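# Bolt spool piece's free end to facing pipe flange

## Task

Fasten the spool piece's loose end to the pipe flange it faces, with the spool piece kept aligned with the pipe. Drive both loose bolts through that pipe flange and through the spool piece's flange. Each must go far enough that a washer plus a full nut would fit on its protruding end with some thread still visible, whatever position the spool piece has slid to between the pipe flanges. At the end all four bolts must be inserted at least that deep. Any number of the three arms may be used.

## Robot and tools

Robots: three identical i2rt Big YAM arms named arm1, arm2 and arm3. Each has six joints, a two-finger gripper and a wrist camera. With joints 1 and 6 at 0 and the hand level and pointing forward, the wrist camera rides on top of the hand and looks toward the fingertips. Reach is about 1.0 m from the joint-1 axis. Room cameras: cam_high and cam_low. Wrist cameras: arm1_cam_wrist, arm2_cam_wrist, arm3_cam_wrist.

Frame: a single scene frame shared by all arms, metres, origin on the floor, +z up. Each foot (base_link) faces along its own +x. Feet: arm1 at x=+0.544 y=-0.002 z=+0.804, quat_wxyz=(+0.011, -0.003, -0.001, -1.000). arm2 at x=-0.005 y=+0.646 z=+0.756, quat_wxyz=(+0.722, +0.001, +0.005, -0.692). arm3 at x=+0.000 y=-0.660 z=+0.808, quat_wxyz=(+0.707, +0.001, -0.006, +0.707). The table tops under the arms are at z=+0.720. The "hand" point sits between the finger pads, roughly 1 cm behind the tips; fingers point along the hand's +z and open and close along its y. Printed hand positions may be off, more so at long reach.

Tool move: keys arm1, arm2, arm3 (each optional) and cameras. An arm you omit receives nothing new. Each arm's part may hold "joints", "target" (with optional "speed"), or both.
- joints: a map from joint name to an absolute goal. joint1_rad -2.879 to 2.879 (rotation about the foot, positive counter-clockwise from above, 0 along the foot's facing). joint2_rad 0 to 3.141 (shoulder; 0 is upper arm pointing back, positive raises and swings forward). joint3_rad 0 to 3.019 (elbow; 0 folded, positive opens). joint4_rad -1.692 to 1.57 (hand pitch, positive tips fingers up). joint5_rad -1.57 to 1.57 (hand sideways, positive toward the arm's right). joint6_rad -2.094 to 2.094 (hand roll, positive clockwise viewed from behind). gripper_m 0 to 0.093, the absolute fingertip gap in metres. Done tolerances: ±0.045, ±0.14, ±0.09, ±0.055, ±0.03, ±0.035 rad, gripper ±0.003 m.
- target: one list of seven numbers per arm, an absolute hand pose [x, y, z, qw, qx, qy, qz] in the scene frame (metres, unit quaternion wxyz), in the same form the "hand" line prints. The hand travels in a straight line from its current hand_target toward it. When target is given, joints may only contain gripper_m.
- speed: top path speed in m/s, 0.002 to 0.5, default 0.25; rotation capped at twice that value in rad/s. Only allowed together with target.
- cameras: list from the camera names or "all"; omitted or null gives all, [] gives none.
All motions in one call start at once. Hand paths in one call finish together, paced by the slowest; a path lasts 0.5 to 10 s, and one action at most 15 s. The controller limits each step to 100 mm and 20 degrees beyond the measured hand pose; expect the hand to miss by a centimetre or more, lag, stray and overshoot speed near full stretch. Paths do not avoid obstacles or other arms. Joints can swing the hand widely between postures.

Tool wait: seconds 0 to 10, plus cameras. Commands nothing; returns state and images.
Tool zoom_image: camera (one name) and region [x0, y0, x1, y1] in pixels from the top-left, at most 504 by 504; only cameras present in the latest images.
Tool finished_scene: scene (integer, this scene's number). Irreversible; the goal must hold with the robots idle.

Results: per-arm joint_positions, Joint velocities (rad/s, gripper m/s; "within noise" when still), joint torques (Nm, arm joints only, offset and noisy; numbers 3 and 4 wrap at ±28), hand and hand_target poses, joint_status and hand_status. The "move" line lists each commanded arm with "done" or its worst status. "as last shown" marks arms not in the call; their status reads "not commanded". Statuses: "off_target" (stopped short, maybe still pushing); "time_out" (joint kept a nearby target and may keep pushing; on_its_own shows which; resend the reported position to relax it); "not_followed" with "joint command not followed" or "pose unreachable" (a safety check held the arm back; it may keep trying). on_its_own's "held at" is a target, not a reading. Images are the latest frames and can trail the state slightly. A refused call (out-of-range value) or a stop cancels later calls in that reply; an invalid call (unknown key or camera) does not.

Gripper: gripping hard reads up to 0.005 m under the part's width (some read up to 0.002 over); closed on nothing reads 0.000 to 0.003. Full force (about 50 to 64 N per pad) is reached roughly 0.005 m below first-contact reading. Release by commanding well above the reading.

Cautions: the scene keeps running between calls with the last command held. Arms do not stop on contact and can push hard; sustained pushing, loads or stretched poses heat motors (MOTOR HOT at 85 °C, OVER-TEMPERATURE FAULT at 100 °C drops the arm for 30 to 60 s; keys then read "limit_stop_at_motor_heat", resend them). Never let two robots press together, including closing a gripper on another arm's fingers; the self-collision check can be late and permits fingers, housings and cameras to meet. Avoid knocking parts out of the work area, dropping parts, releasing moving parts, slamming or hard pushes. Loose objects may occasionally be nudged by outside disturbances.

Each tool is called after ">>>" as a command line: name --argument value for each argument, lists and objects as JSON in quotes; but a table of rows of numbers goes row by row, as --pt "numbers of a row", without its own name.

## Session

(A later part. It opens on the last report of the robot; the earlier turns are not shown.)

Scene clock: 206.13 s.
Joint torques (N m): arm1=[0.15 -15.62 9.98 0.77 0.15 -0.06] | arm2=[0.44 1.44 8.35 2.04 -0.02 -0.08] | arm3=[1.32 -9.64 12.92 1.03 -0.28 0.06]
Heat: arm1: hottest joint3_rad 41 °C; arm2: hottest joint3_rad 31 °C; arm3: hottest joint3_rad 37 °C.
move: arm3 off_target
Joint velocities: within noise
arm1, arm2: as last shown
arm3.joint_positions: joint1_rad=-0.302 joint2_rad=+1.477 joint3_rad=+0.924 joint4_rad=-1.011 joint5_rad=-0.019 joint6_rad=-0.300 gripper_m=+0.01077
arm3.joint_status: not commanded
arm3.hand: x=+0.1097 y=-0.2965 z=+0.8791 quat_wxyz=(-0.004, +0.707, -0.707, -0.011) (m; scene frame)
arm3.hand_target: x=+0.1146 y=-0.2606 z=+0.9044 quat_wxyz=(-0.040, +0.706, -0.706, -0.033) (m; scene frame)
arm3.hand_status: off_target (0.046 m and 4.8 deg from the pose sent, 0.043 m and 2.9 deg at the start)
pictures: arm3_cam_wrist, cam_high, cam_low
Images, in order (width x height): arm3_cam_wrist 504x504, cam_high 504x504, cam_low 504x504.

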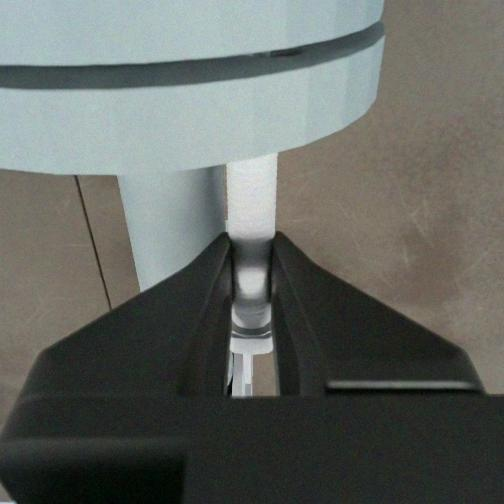

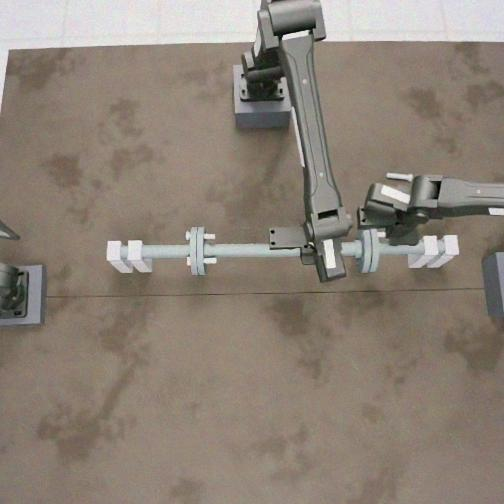

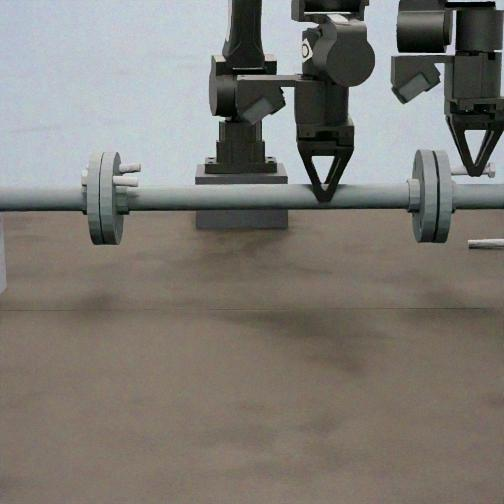

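>>> move --arm3 '{"target":[0.1185,-0.290,0.911,-0.045,0.706,-0.706,-0.035],"speed":0.05}' --cameras '["arm3_cam_wrist","cam_low","cam_high"]'

>>> zoom_image --camera "cam_low" --region '[354, 100, 504, 280]'

>>> zoom_image --camera "cam_high" --region '[330, 180, 450, 300]'

>>> move --arm3 '{"target":[0.1185,-0.258,0.908,-0.045,0.706,-0.706,-0.035],"speed":0.05}' --cameras '["arm3_cam_wrist","cam_low","cam_high"]'

>>> zoom_image --camera "cam_low" --region '[354, 100, 504, 280]'

>>> zoom_image --camera "cam_high" --region '[330, 180, 450, 300]'

Scene clock: 215.27 s.
Joint torques (N m): arm1=[0.15 -15.74 9.98 0.8 0.16 -0.06] | arm2=[0.44 1.44 8.35 2.06 -0.02 -0.08] | arm3=[0.09 -11.05 8.09 1.05 -0.35 -0.15]
Heat: arm1: hottest joint3_rad 41 °C; arm2: hottest joint3_rad 31 °C; arm3: hottest joint3_rad 36 °C.
move: arm3 off_target
Joint velocities: within noise
arm1: as last shown
arm2.joint_positions: joint1_rad=-0.240 joint2_rad=+0.590 joint3_rad=+1.323 joint4_rad=-1.428 joint5_rad=-0.024 joint6_rad=-0.286 gripper_m=+0.09396
arm2.joint_status: not commanded
arm2.hand: x=-0.0419 y=+0.4280 z=+1.2502 quat_wxyz=(-0.225, -0.608, -0.673, +0.356) (m; scene frame)
arm2.hand_target: x=-0.0415 y=+0.4295 z=+1.2610 quat_wxyz=(-0.231, -0.604, -0.669, +0.366) (m; scene frame)
arm2.hand_status: not commanded
arm3.joint_positions: joint1_rad=-0.312 joint2_rad=+1.418 joint3_rad=+0.920 joint4_rad=-1.014 joint5_rad=-0.019 joint6_rad=-0.309 gripper_m=+0.01077
arm3.joint_status: not commanded
arm3.hand: x=+0.1135 y=-0.2973 z=+0.8990 quat_wxyz=(-0.027, +0.706, -0.707, -0.023) (m; scene frame)
arm3.hand_target: x=+0.1184 y=-0.2902 z=+0.9110 quat_wxyz=(-0.045, +0.706, -0.706, -0.035) (m; scene frame)
arm3.hand_status: off_target (0.015 m and 2.5 deg from the pose sent, 0.034 m and 5.4 deg at the start)
pictures: arm3_cam_wrist, cam_high, cam_low
Images, in order (width x height): arm3_cam_wrist 504x504, cam_high 504x504, cam_low 504x504.

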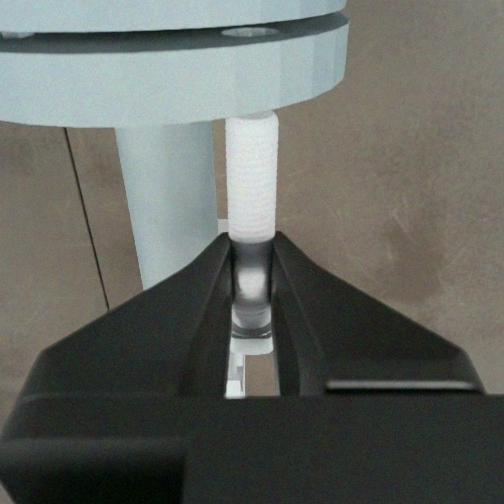

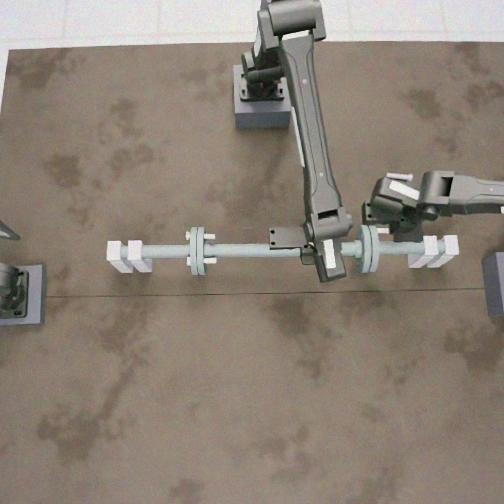

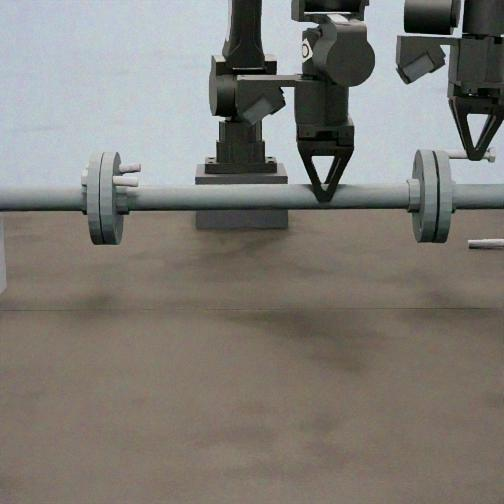

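Scaled by 2.800 from the camera's 504x504 image, which has a finer 720x720 frame.

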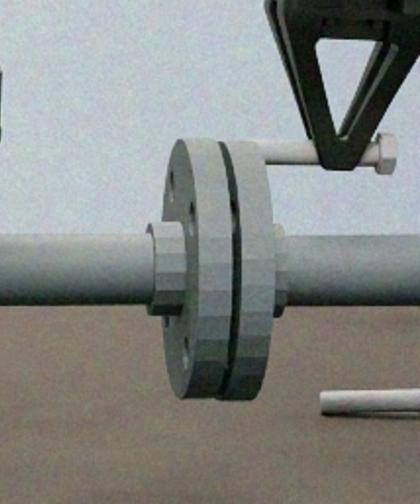

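Scaled by 4.200 from the camera's 504x504 image, which has a finer 720x720 frame.

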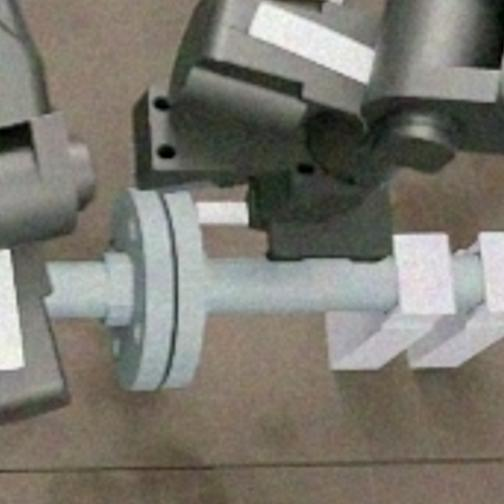

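Scene clock: 216.47 s.
Joint torques (N m): arm1=[0.26 -15.74 9.98 0.79 0.15 -0.05] | arm2=[0.38 1.44 8.34 2.04 -0.03 -0.07] | arm3=[1.73 -9.47 12.94 1.11 -0.3 0.05]
Heat: arm1: hottest joint3_rad 41 °C; arm2: hottest joint3_rad 31 °C; arm3: hottest joint3_rad 36 °C.
move: arm3 off_target
Joint velocities: within noise
arm1, arm2: as last shown
arm3.joint_positions: joint1_rad=-0.312 joint2_rad=+1.467 joint3_rad=+0.927 joint4_rad=-1.014 joint5_rad=-0.020 joint6_rad=-0.308 gripper_m=+0.01077
arm3.joint_status: not commanded
arm3.hand: x=+0.1137 y=-0.2966 z=+0.8839 quat_wxyz=(-0.009, +0.706, -0.708, -0.013) (m; scene frame)
arm3.hand_target: x=+0.1177 y=-0.2606 z=+0.9093 quat_wxyz=(-0.045, +0.706, -0.706, -0.036) (m; scene frame)
arm3.hand_status: off_target (0.046 m and 4.8 deg from the pose sent, 0.041 m and 2.5 deg at the start)
pictures: arm3_cam_wrist, cam_high, cam_low
Images, in order (width x height): arm3_cam_wrist 504x504, cam_high 504x504, cam_low 504x504.

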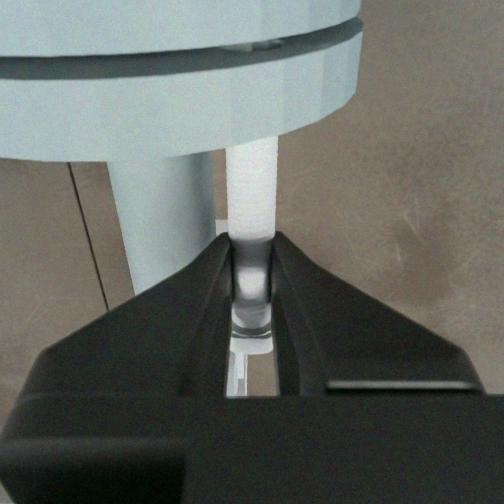

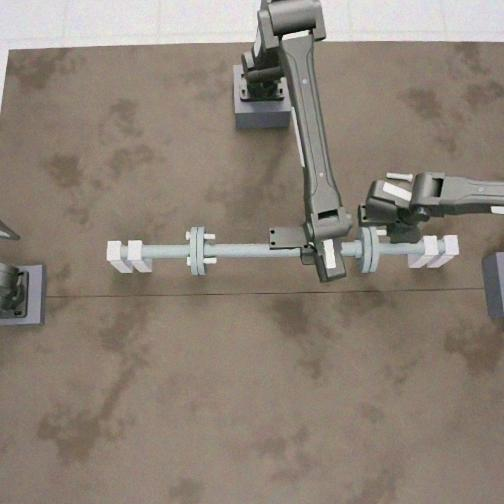

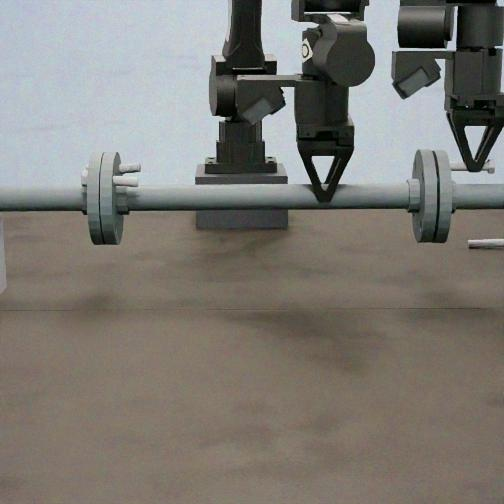

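Scaled by 2.800 from the camera's 504x504 image, which has a finer 720x720 frame.

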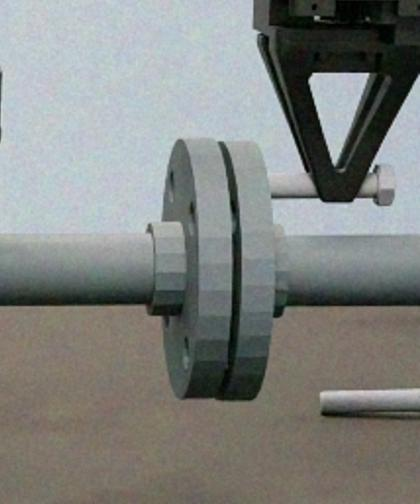

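Scaled by 4.200 from the camera's 504x504 image, which has a finer 720x720 frame.

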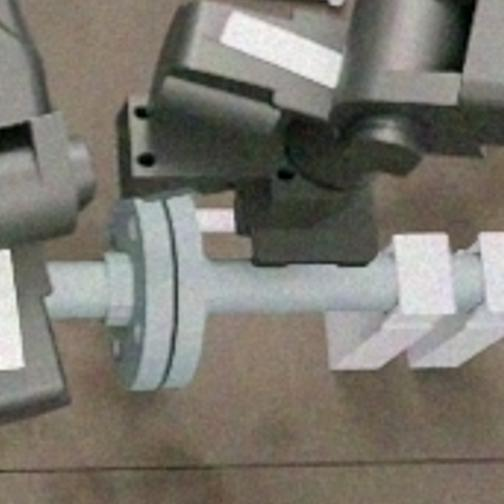

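>>> move --arm3 '{"target":[0.1155,-0.298,0.906,-0.045,0.706,-0.706,-0.035],"speed":0.05}' --cameras '["arm3_cam_wrist","cam_low","cam_high"]'

>>> zoom_image --camera "cam_low" --region '[394, 130, 474, 210]'

>>> zoom_image --camera "arm3_cam_wrist" --region '[0, 0, 400, 300]'

>>> zoom_image --camera "cam_high" --region '[350, 210, 410, 280]'

Scene clock: 238.60 s.
Joint torques (N m): arm1=[0.15 -15.68 10 0.77 0.15 -0.06] | arm2=[0.38 1.44 8.34 2.07 -0.02 -0.08] | arm3=[-0.03 -10.46 7.41 1.25 -0.24 -0.17]
Heat: arm1: hottest joint3_rad 41 °C; arm2: hottest joint3_rad 31 °C; arm3: hottest joint3_rad 41 °C.
move: arm3 done
Joint velocities: within noise
arm1, arm2: as last shown
arm3.joint_positions: joint1_rad=-0.312 joint2_rad=+1.399 joint3_rad=+0.900 joint4_rad=-1.005 joint5_rad=-0.022 joint6_rad=-0.308 gripper_m=+0.01077
arm3.joint_status: not commanded
arm3.hand: x=+0.1114 y=-0.3025 z=+0.8989 quat_wxyz=(-0.030, +0.706, -0.707, -0.026) (m; scene frame)
arm3.hand_target: x=+0.1155 y=-0.2982 z=+0.9060 quat_wxyz=(-0.045, +0.706, -0.706, -0.035) (m; scene frame)
arm3.hand_status: done (0.009 m and 2.0 deg from the pose sent, 0.022 m and 4.8 deg at the start)
pictures: arm3_cam_wrist, cam_high, cam_low
Images, in order (width x height): arm3_cam_wrist 504x504, cam_high 504x504, cam_low 504x504.

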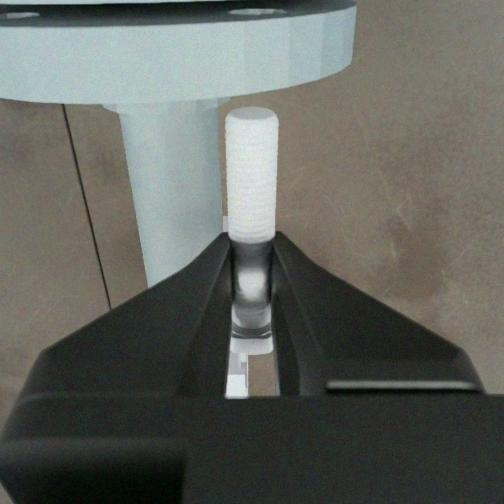

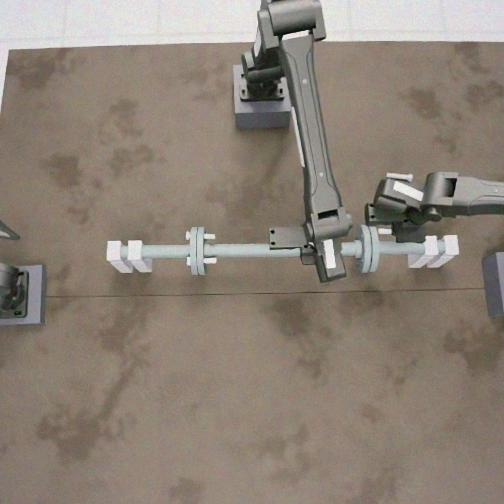

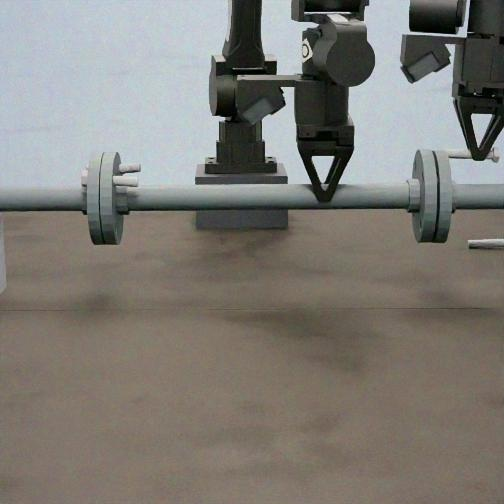

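Scaled by 6.300 from the camera's 504x504 image, which has a finer 720x720 frame.

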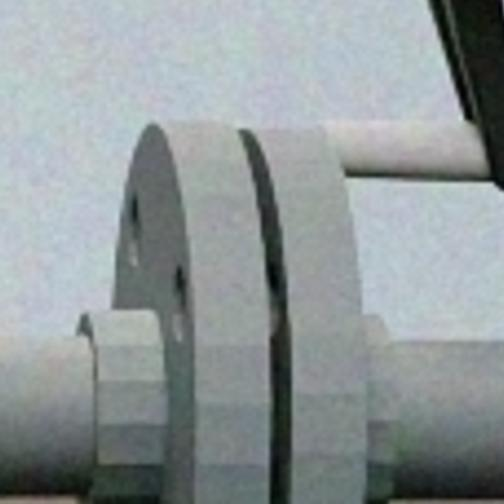

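Scaled by 1.260 from the camera's 504x504 image, which has a finer 720x720 frame.

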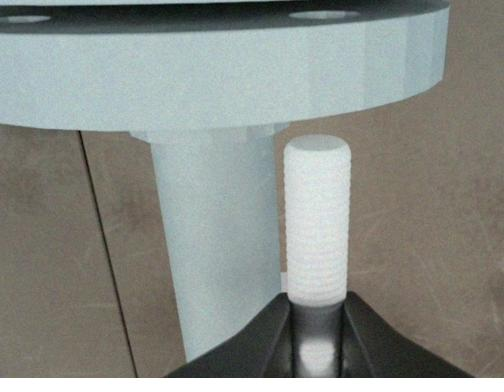

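Scaled by 7.200 from the camera's 504x504 image, which has a finer 720x720 frame.

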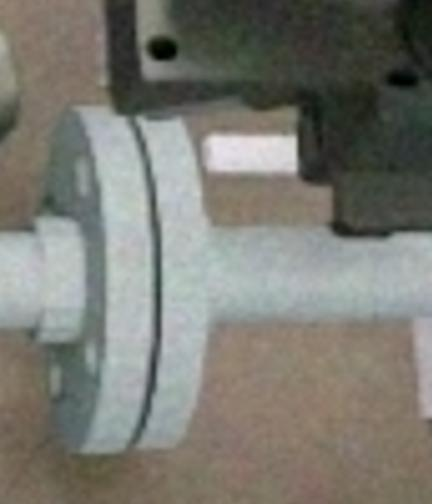

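>>> move --arm3 '{"target":[0.1190,-0.278,0.911,-0.045,0.706,-0.706,-0.035],"speed":0.05}' --cameras '[]'

>>> move --arm3 '{"target":[0.1190,-0.270,0.905,-0.045,0.706,-0.706,-0.035],"speed":0.02}' --cameras '["arm3_cam_wrist","cam_low"]'

>>> move --arm3 '{"target":[0.1190,-0.264,0.900,-0.045,0.706,-0.706,-0.035],"speed":0.02}' --cameras '["arm3_cam_wrist","cam_low"]'

>>> zoom_image --camera "cam_low" --region '[394, 130, 474, 210]'

>>> zoom_image --camera "arm3_cam_wrist" --region '[0, 0, 400, 300]'

Scene clock: 254.50 s.
Joint torques (N m): arm1=[0.21 -15.79 9.98 0.8 0.15 -0.06] | arm2=[0.44 1.49 8.35 2.06 -0.02 -0.08] | arm3=[0.56 -9.35 11.47 0.73 -0.21 -0.1]
Heat: arm1: hottest joint3_rad 42 °C; arm2: hottest joint3_rad 31 °C; arm3: hottest joint3_rad 38 °C.
move: arm3 off_target
Joint velocities: within noise
arm1.joint_positions: joint1_rad=+0.194 joint2_rad=+1.798 joint3_rad=+1.259 joint4_rad=-1.102 joint5_rad=-0.003 joint6_rad=+1.790 gripper_m=+0.03106
arm1.joint_status: not commanded
arm1.hand: x=+0.0718 y=-0.1061 z=+0.8510 quat_wxyz=(+0.025, -0.706, +0.708, -0.018) (m; scene frame)
arm1.hand_target: x=+0.0463 y=-0.1067 z=+0.8687 quat_wxyz=(+0.000, -0.707, +0.707, +0.000) (m; scene frame)
arm1.hand_status: not commanded
arm2: as last shown
arm3.joint_positions: joint1_rad=-0.312 joint2_rad=+1.422 joint3_rad=+0.906 joint4_rad=-1.005 joint5_rad=-0.022 joint6_rad=-0.308 gripper_m=+0.01077
arm3.joint_status: not commanded
arm3.hand: x=+0.1118 y=-0.3011 z=+0.8926 quat_wxyz=(-0.022, +0.706, -0.708, -0.022) (m; scene frame)
arm3.hand_target: x=+0.1187 y=-0.2792 z=+0.9115 quat_wxyz=(-0.045, +0.706, -0.706, -0.035) (m; scene frame)
arm3.hand_status: off_target (0.030 m and 3.0 deg from the pose sent, 0.028 m and 2.0 deg at the start)
pictures: none
No camera images: "cameras" was empty.

Scene clock: 255.57 s.
Joint torques (N m): arm1=[0.21 -15.74 9.96 0.8 0.16 -0.06] | arm2=[0.44 1.44 8.36 2.04 -0.02 -0.08] | arm3=[0.97 -9.35 11.33 1.24 -0.21 -0.03]
Heat: arm1: hottest joint3_rad 42 °C; arm2: hottest joint3_rad 31 °C; arm3: hottest joint3_rad 38 °C.
move: arm3 off_target
Joint velocities: within noise
arm1, arm2: as last shown
arm3.joint_positions: joint1_rad=-0.312 joint2_rad=+1.446 joint3_rad=+0.915 joint4_rad=-1.005 joint5_rad=-0.022 joint6_rad=-0.308 gripper_m=+0.01077
arm3.joint_status: not commanded
arm3.hand: x=+0.1128 y=-0.2983 z=+0.8875 quat_wxyz=(-0.016, +0.706, -0.708, -0.019) (m; scene frame)
arm3.hand_target: x=+0.1186 y=-0.2715 z=+0.9058 quat_wxyz=(-0.045, +0.706, -0.706, -0.035) (m; scene frame)
arm3.hand_status: off_target (0.034 m and 3.8 deg from the pose sent, 0.034 m and 3.0 deg at the start)
pictures: arm3_cam_wrist, cam_low
Images, in order (width x height): arm3_cam_wrist 504x504, cam_low 504x504.

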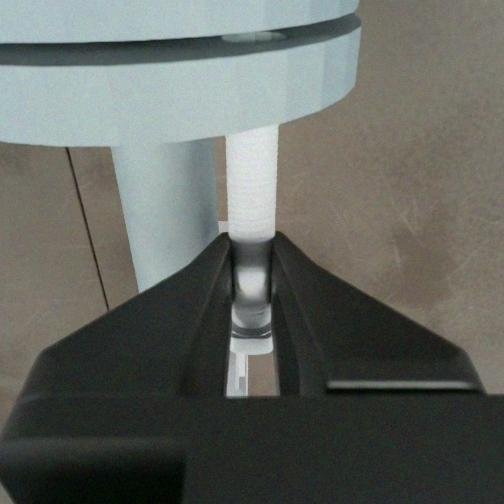

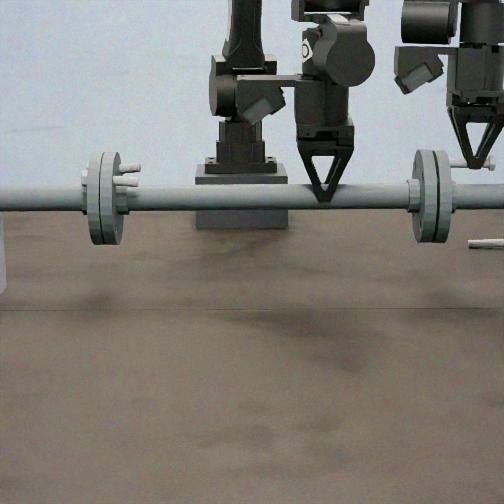

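Scene clock: 256.57 s.
Joint torques (N m): arm1=[0.21 -15.62 9.98 0.79 0.15 -0.06] | arm2=[0.38 1.44 8.36 2.07 -0.02 -0.08] | arm3=[1.32 -9.64 11.37 1.22 -0.19 0.01]
Heat: arm1: hottest joint3_rad 42 °C; arm2: hottest joint3_rad 31 °C; arm3: hottest joint3_rad 39 °C.
move: arm3 off_target
Joint velocities: within noise
arm1, arm2: as last shown
arm3.joint_positions: joint1_rad=-0.312 joint2_rad=+1.468 joint3_rad=+0.921 joint4_rad=-0.992 joint5_rad=-0.022 joint6_rad=-0.308 gripper_m=+0.01077
arm3.joint_status: not commanded
arm3.hand: x=+0.1142 y=-0.2937 z=+0.8817 quat_wxyz=(-0.015, +0.706, -0.708, -0.018) (m; scene frame)
arm3.hand_target: x=+0.1185 y=-0.2656 z=+0.9009 quat_wxyz=(-0.045, +0.706, -0.706, -0.035) (m; scene frame)
arm3.hand_status: off_target (0.035 m and 4.0 deg from the pose sent, 0.037 m and 3.8 deg at the start)
pictures: arm3_cam_wrist, cam_low
Images, in order (width x height): arm3_cam_wrist 504x504, cam_low 504x504.

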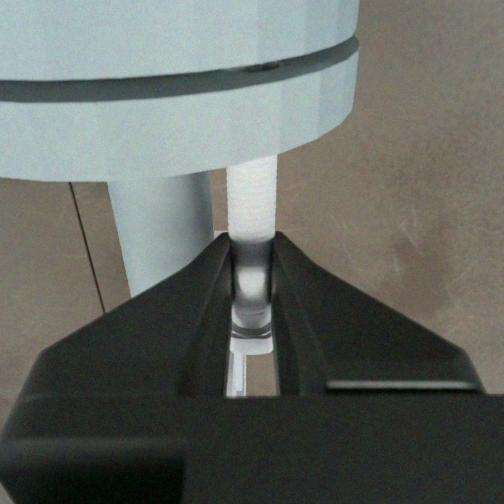

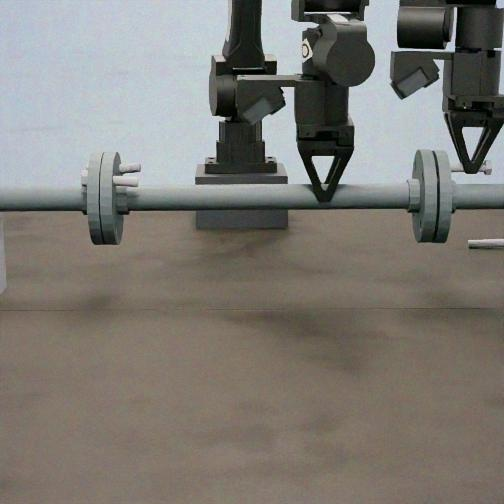

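Scaled by 6.300 from the camera's 504x504 image, which has a finer 720x720 frame.

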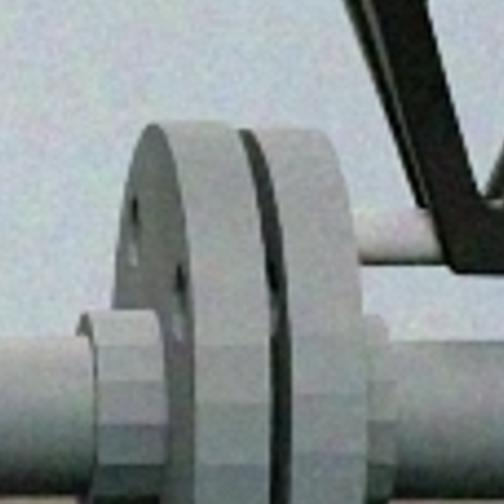

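Scaled by 1.260 from the camera's 504x504 image, which has a finer 720x720 frame.

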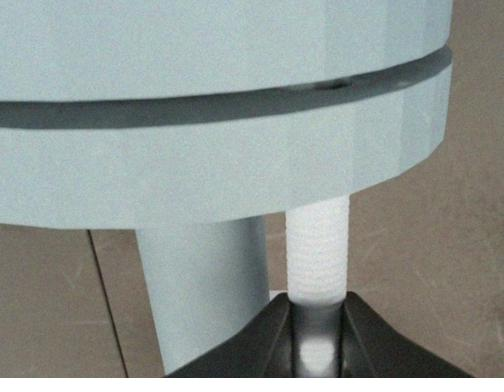

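>>> move --arm3 '{"target":[0.1190,-0.240,0.907,-0.050,0.706,-0.706,-0.040],"speed":0.03}' --cameras '["arm3_cam_wrist","cam_low"]'

>>> zoom_image --camera "cam_low" --region '[394, 130, 474, 210]'

>>> zoom_image --camera "arm3_cam_wrist" --region '[0, 0, 400, 300]'

Scene clock: 261.50 s.
Joint torques (N m): arm1=[0.32 -15.79 9.99 0.8 0.15 -0.06] | arm2=[0.44 1.44 8.35 2.06 -0.02 -0.08] | arm3=[1.61 -10.4 12.89 0.95 -0.23 0.04]
Heat: arm1: hottest joint3_rad 42 °C; arm2: hottest joint3_rad 31 °C; arm3: hottest joint3_rad 39 °C.
move: arm3 off_target
Joint velocities: within noise
arm1.joint_positions: joint1_rad=+0.193 joint2_rad=+1.798 joint3_rad=+1.259 joint4_rad=-1.102 joint5_rad=-0.003 joint6_rad=+1.790 gripper_m=+0.03106
arm1.joint_status: not commanded
arm1.hand: x=+0.0716 y=-0.1053 z=+0.8508 quat_wxyz=(+0.025, -0.705, +0.708, -0.018) (m; scene frame)
arm1.hand_target: x=+0.0463 y=-0.1067 z=+0.8688 quat_wxyz=(+0.000, -0.707, +0.707, +0.000) (m; scene frame)
arm1.hand_status: not commanded
arm2: as last shown
arm3.joint_positions: joint1_rad=-0.300 joint2_rad=+1.505 joint3_rad=+0.963 joint4_rad=-0.994 joint5_rad=-0.024 joint6_rad=-0.296 gripper_m=+0.01077
arm3.joint_status: not commanded
arm3.hand: x=+0.1141 y=-0.2774 z=+0.8819 quat_wxyz=(-0.015, +0.706, -0.708, -0.019) (m; scene frame)
arm3.hand_target: x=+0.1181 y=-0.2426 z=+0.9083 quat_wxyz=(-0.050, +0.706, -0.706, -0.041) (m; scene frame)
arm3.hand_status: off_target (0.045 m and 4.7 deg from the pose sent, 0.060 m and 4.8 deg at the start)
pictures: arm3_cam_wrist, cam_low
Images, in order (width x height): arm3_cam_wrist 504x504, cam_low 504x504.

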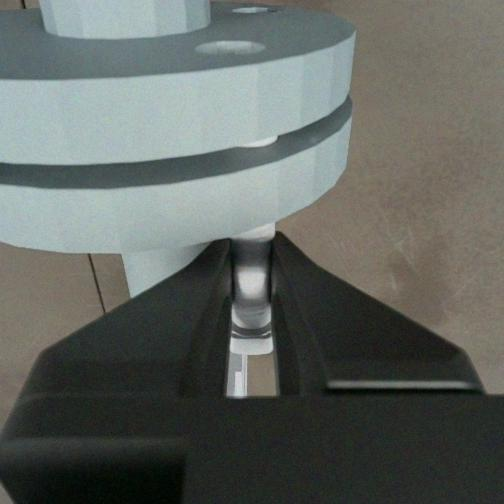

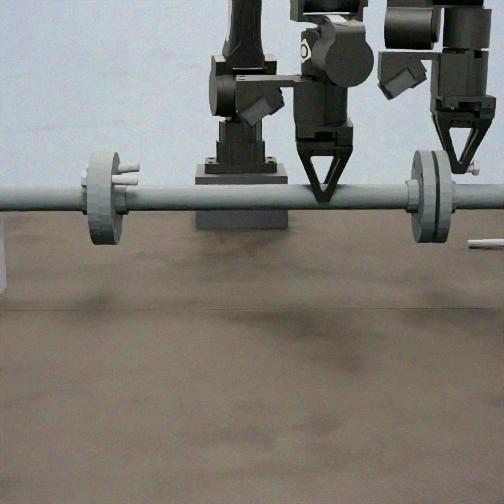

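Scaled by 6.300 from the camera's 504x504 image, which has a finer 720x720 frame.

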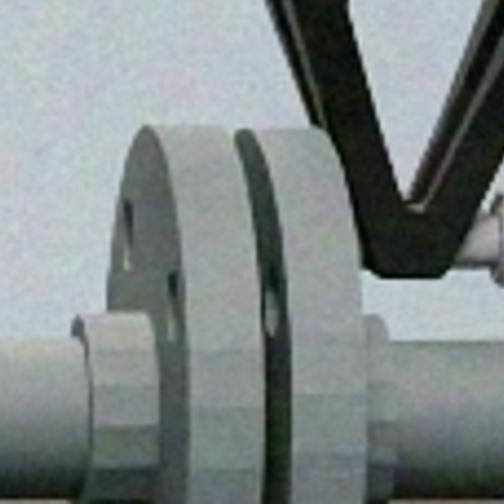

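Scaled by 1.260 from the camera's 504x504 image, which has a finer 720x720 frame.

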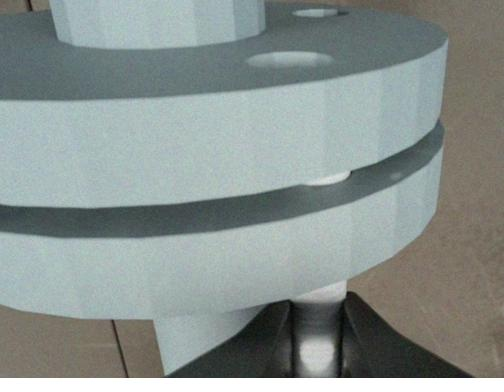

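>>> move --cameras '["cam_high"]'

>>> zoom_image --camera "cam_high" --region '[350, 210, 410, 280]'

>>> zoom_image --camera "cam_low" --region '[394, 130, 474, 250]'

Scene clock: 266.17 s.
Joint torques (N m): arm1=[0.38 -15.85 9.99 0.81 0.14 -0.06] | arm2=[0.38 1.49 8.35 2.06 -0.02 -0.08] | arm3=[1.44 -10.34 12.89 0.98 -0.22 0.04]
Heat: arm1: hottest joint3_rad 42 °C; arm2: hottest joint3_rad 31 °C; arm3: hottest joint3_rad 39 °C.
Joint velocities: within noise
arm1.joint_positions: joint1_rad=+0.193 joint2_rad=+1.798 joint3_rad=+1.259 joint4_rad=-1.102 joint5_rad=-0.003 joint6_rad=+1.790 gripper_m=+0.03106
arm1.joint_status: not commanded
arm1.hand: x=+0.0716 y=-0.1053 z=+0.8508 quat_wxyz=(+0.025, -0.705, +0.708, -0.018) (m; scene frame)
arm1.hand_target: x=+0.0463 y=-0.1067 z=+0.8688 quat_wxyz=(+0.000, -0.707, +0.707, +0.000) (m; scene frame)
arm1.hand_status: not commanded
arm2.joint_positions: joint1_rad=-0.240 joint2_rad=+0.590 joint3_rad=+1.323 joint4_rad=-1.428 joint5_rad=-0.024 joint6_rad=-0.286 gripper_m=+0.09396
arm2.joint_status: not commanded
arm2.hand: x=-0.0419 y=+0.4280 z=+1.2502 quat_wxyz=(-0.225, -0.608, -0.673, +0.356) (m; scene frame)
arm2.hand_target: x=-0.0415 y=+0.4295 z=+1.2610 quat_wxyz=(-0.231, -0.604, -0.669, +0.366) (m; scene frame)
arm2.hand_status: not commanded
arm3.joint_positions: joint1_rad=-0.300 joint2_rad=+1.506 joint3_rad=+0.963 joint4_rad=-0.994 joint5_rad=-0.024 joint6_rad=-0.296 gripper_m=+0.01077
arm3.joint_status: not commanded
arm3.hand: x=+0.1142 y=-0.2772 z=+0.8819 quat_wxyz=(-0.015, +0.706, -0.708, -0.019) (m; scene frame)
arm3.hand_target: x=+0.1181 y=-0.2424 z=+0.9083 quat_wxyz=(-0.050, +0.706, -0.705, -0.041) (m; scene frame)
arm3.hand_status: off_target (0.045 m and 4.7 deg from the pose sent, 0.060 m and 4.8 deg at the start)
pictures: cam_high
Images, in order (width x height): cam_high 504x504.

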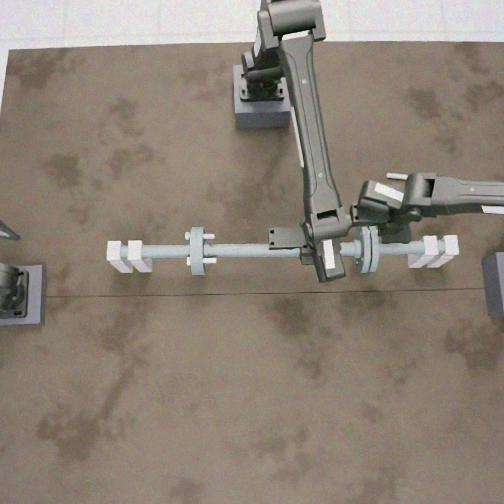

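Scaled by 7.200 from the camera's 504x504 image, which has a finer 720x720 frame.

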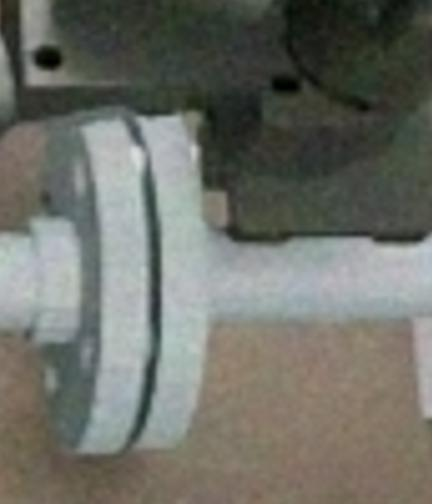

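This scene's latest camera images include none from cam_low. They are from: cam_high. cam_low's image comes with the result of a call that names it in "cameras".

>>> move --arm1 '{"target":[0.054,-0.107,0.869,0,0.7071,-0.7071,0],"speed":0.05}'

>>> zoom_image --camera "cam_low" --region '[394, 130, 474, 250]'

>>> zoom_image --camera "cam_high" --region '[350, 210, 410, 280]'

Scene clock: 276.40 s.
Joint torques (N m): arm1=[0.56 -16.97 8.2 1.03 0.13 -0.02] | arm2=[0.44 1.44 8.35 2.06 -0.02 -0.08] | arm3=[1.49 -10.29 12.89 1.02 -0.23 0.05]
Heat: arm1: hottest joint3_rad 42 °C; arm2: hottest joint3_rad 31 °C; arm3: hottest joint3_rad 38 °C.
move: arm1 off_target
Joint velocities: within noise
arm1.joint_positions: joint1_rad=+0.193 joint2_rad=+1.798 joint3_rad=+1.259 joint4_rad=-1.102 joint5_rad=-0.003 joint6_rad=+1.790 gripper_m=+0.03106
arm1.joint_status: not commanded
arm1.hand: x=+0.0716 y=-0.1053 z=+0.8508 quat_wxyz=(+0.025, -0.705, +0.708, -0.018) (m; scene frame)
arm1.hand_target: x=+0.0547 y=-0.1069 z=+0.8695 quat_wxyz=(+0.000, -0.707, +0.707, +0.000) (m; scene frame)
arm1.hand_status: off_target (0.025 m and 3.6 deg from the pose sent, 0.025 m and 3.6 deg at the start)
arm2, arm3: as last shown
arm3.joint_positions: joint1_rad=-0.300 joint2_rad=+1.506 joint3_rad=+0.963 joint4_rad=-0.994 joint5_rad=-0.024 joint6_rad=-0.295 gripper_m=+0.01077
arm3.hand_target: x=+0.1181 y=-0.2424 z=+0.9083 quat_wxyz=(-0.050, +0.706, -0.706, -0.041) (m; scene frame)
pictures: arm1_cam_wrist, arm2_cam_wrist, arm3_cam_wrist, cam_high, cam_low
Images, in order (width x height): arm1_cam_wrist 504x504, arm2_cam_wrist 504x504, arm3_cam_wrist 504x504, cam_high 504x504, cam_low 504x504.

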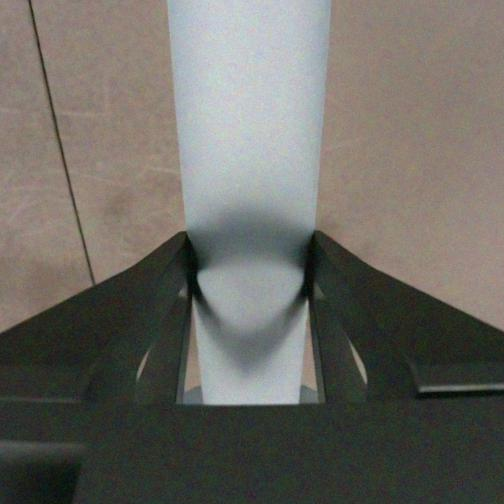

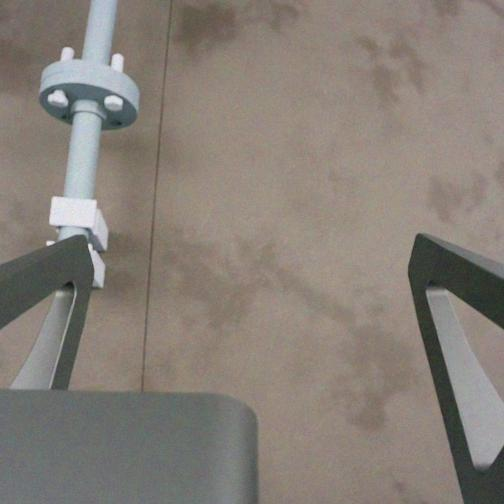

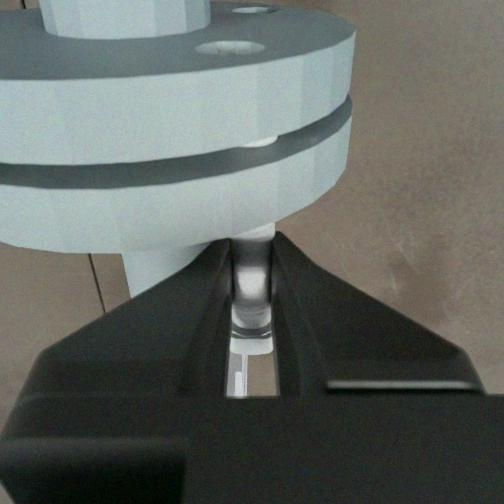

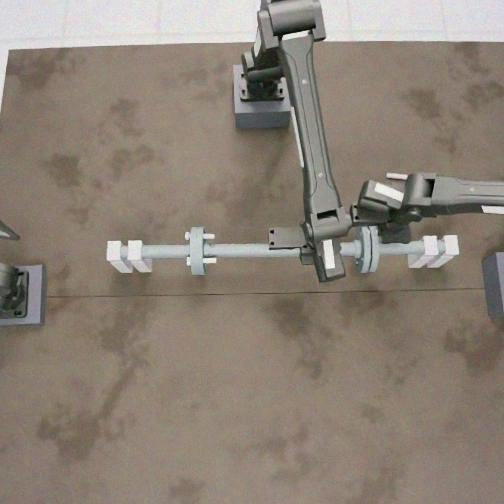

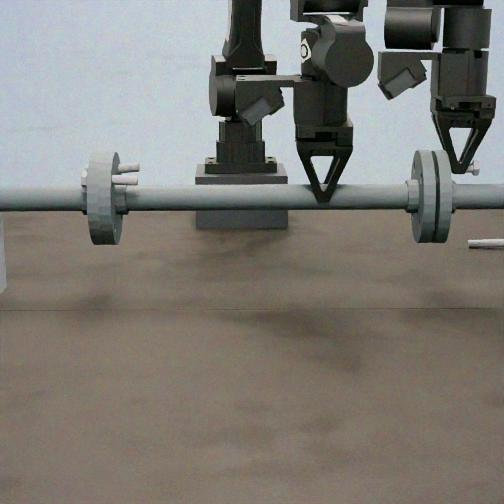

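Scaled by 4.200 from the camera's 504x504 image, which has a finer 720x720 frame.

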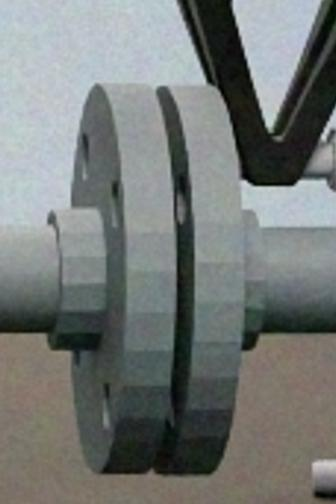

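Scaled by 7.200 from the camera's 504x504 image, which has a finer 720x720 frame.

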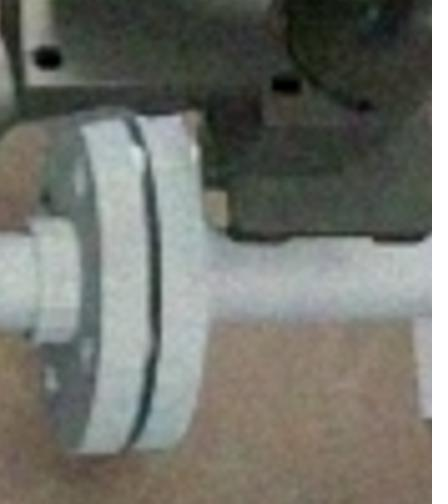

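>>> move --arm1 '{"target":[0.066,-0.107,0.871,0,0.7071,-0.7071,0],"speed":0.05}'

>>> zoom_image --camera "cam_low" --region '[394, 130, 474, 250]'

>>> zoom_image --camera "cam_high" --region '[350, 210, 410, 280]'

Scene clock: 280.27 s.
Joint torques (N m): arm1=[1.03 -18.14 6.97 0.69 0.12 0.03] | arm2=[0.44 1.44 8.35 2.06 -0.02 -0.08] | arm3=[1.55 -10.46 12.85 0.96 -0.25 0.02]
Heat: arm1: hottest joint3_rad 42 °C; arm2: hottest joint3_rad 31 °C; arm3: hottest joint3_rad 38 °C.
move: arm1 off_target
Joint velocities: within noise
arm1.joint_positions: joint1_rad=+0.193 joint2_rad=+1.787 joint3_rad=+1.243 joint4_rad=-1.085 joint5_rad=-0.003 joint6_rad=+1.790 gripper_m=+0.03106
arm1.joint_status: not commanded
arm1.hand: x=+0.0739 y=-0.1048 z=+0.8506 quat_wxyz=(+0.020, -0.706, +0.708, -0.015) (m; scene frame)
arm1.hand_target: x=+0.0664 y=-0.1070 z=+0.8709 quat_wxyz=(+0.000, -0.707, +0.707, +0.000) (m; scene frame)
arm1.hand_status: off_target (0.022 m and 2.9 deg from the pose sent, 0.021 m and 3.6 deg at the start)
arm2: as last shown
arm3.joint_positions: joint1_rad=-0.300 joint2_rad=+1.507 joint3_rad=+0.964 joint4_rad=-0.994 joint5_rad=-0.024 joint6_rad=-0.294 gripper_m=+0.01077
arm3.joint_status: not commanded
arm3.hand: x=+0.1143 y=-0.2772 z=+0.8815 quat_wxyz=(-0.015, +0.705, -0.709, -0.019) (m; scene frame)
arm3.hand_target: x=+0.1181 y=-0.2425 z=+0.9083 quat_wxyz=(-0.050, +0.706, -0.705, -0.041) (m; scene frame)
arm3.hand_status: not commanded
pictures: arm1_cam_wrist, arm2_cam_wrist, arm3_cam_wrist, cam_high, cam_low
Images, in order (width x height): arm1_cam_wrist 504x504, arm2_cam_wrist 504x504, arm3_cam_wrist 504x504, cam_high 504x504, cam_low 504x504.

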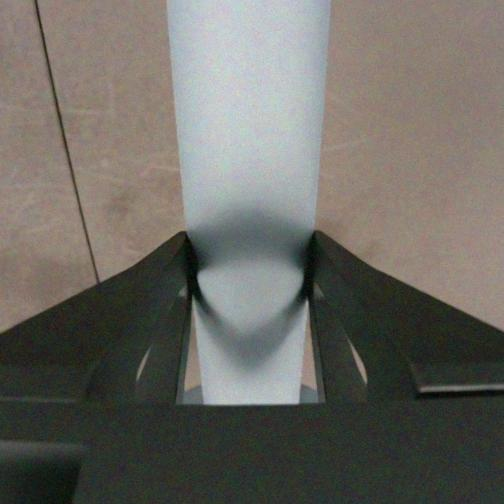

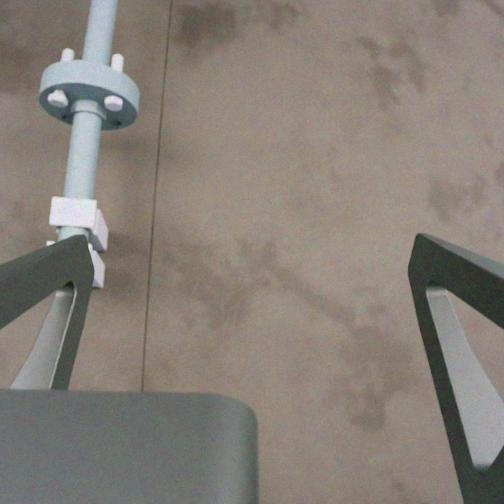

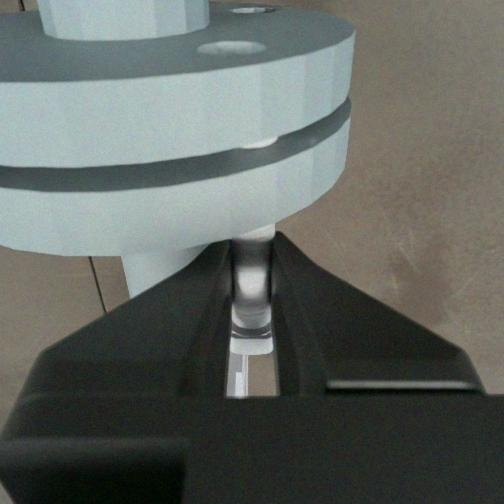

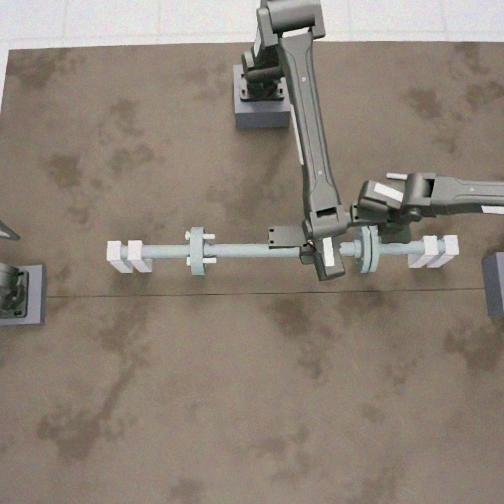

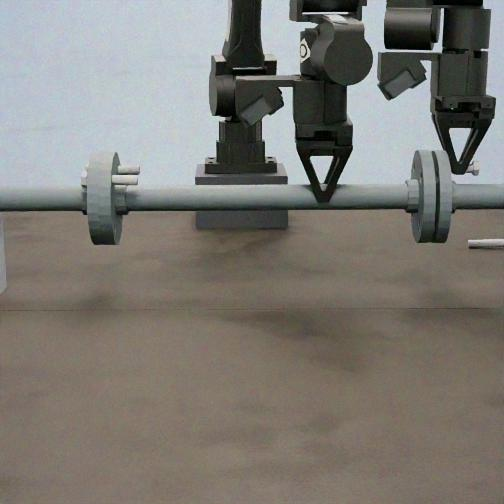

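Scaled by 4.200 from the camera's 504x504 image, which has a finer 720x720 frame.

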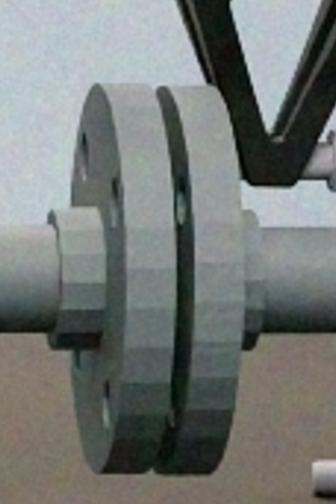

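Scaled by 7.200 from the camera's 504x504 image, which has a finer 720x720 frame.

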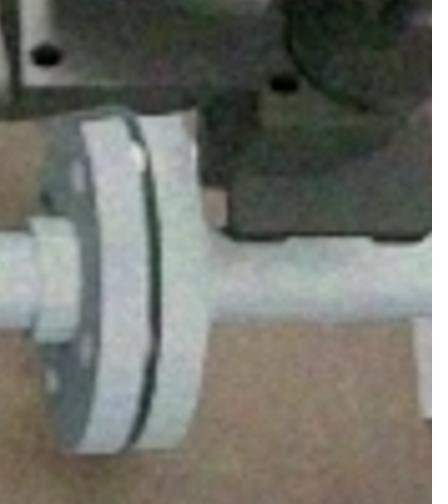

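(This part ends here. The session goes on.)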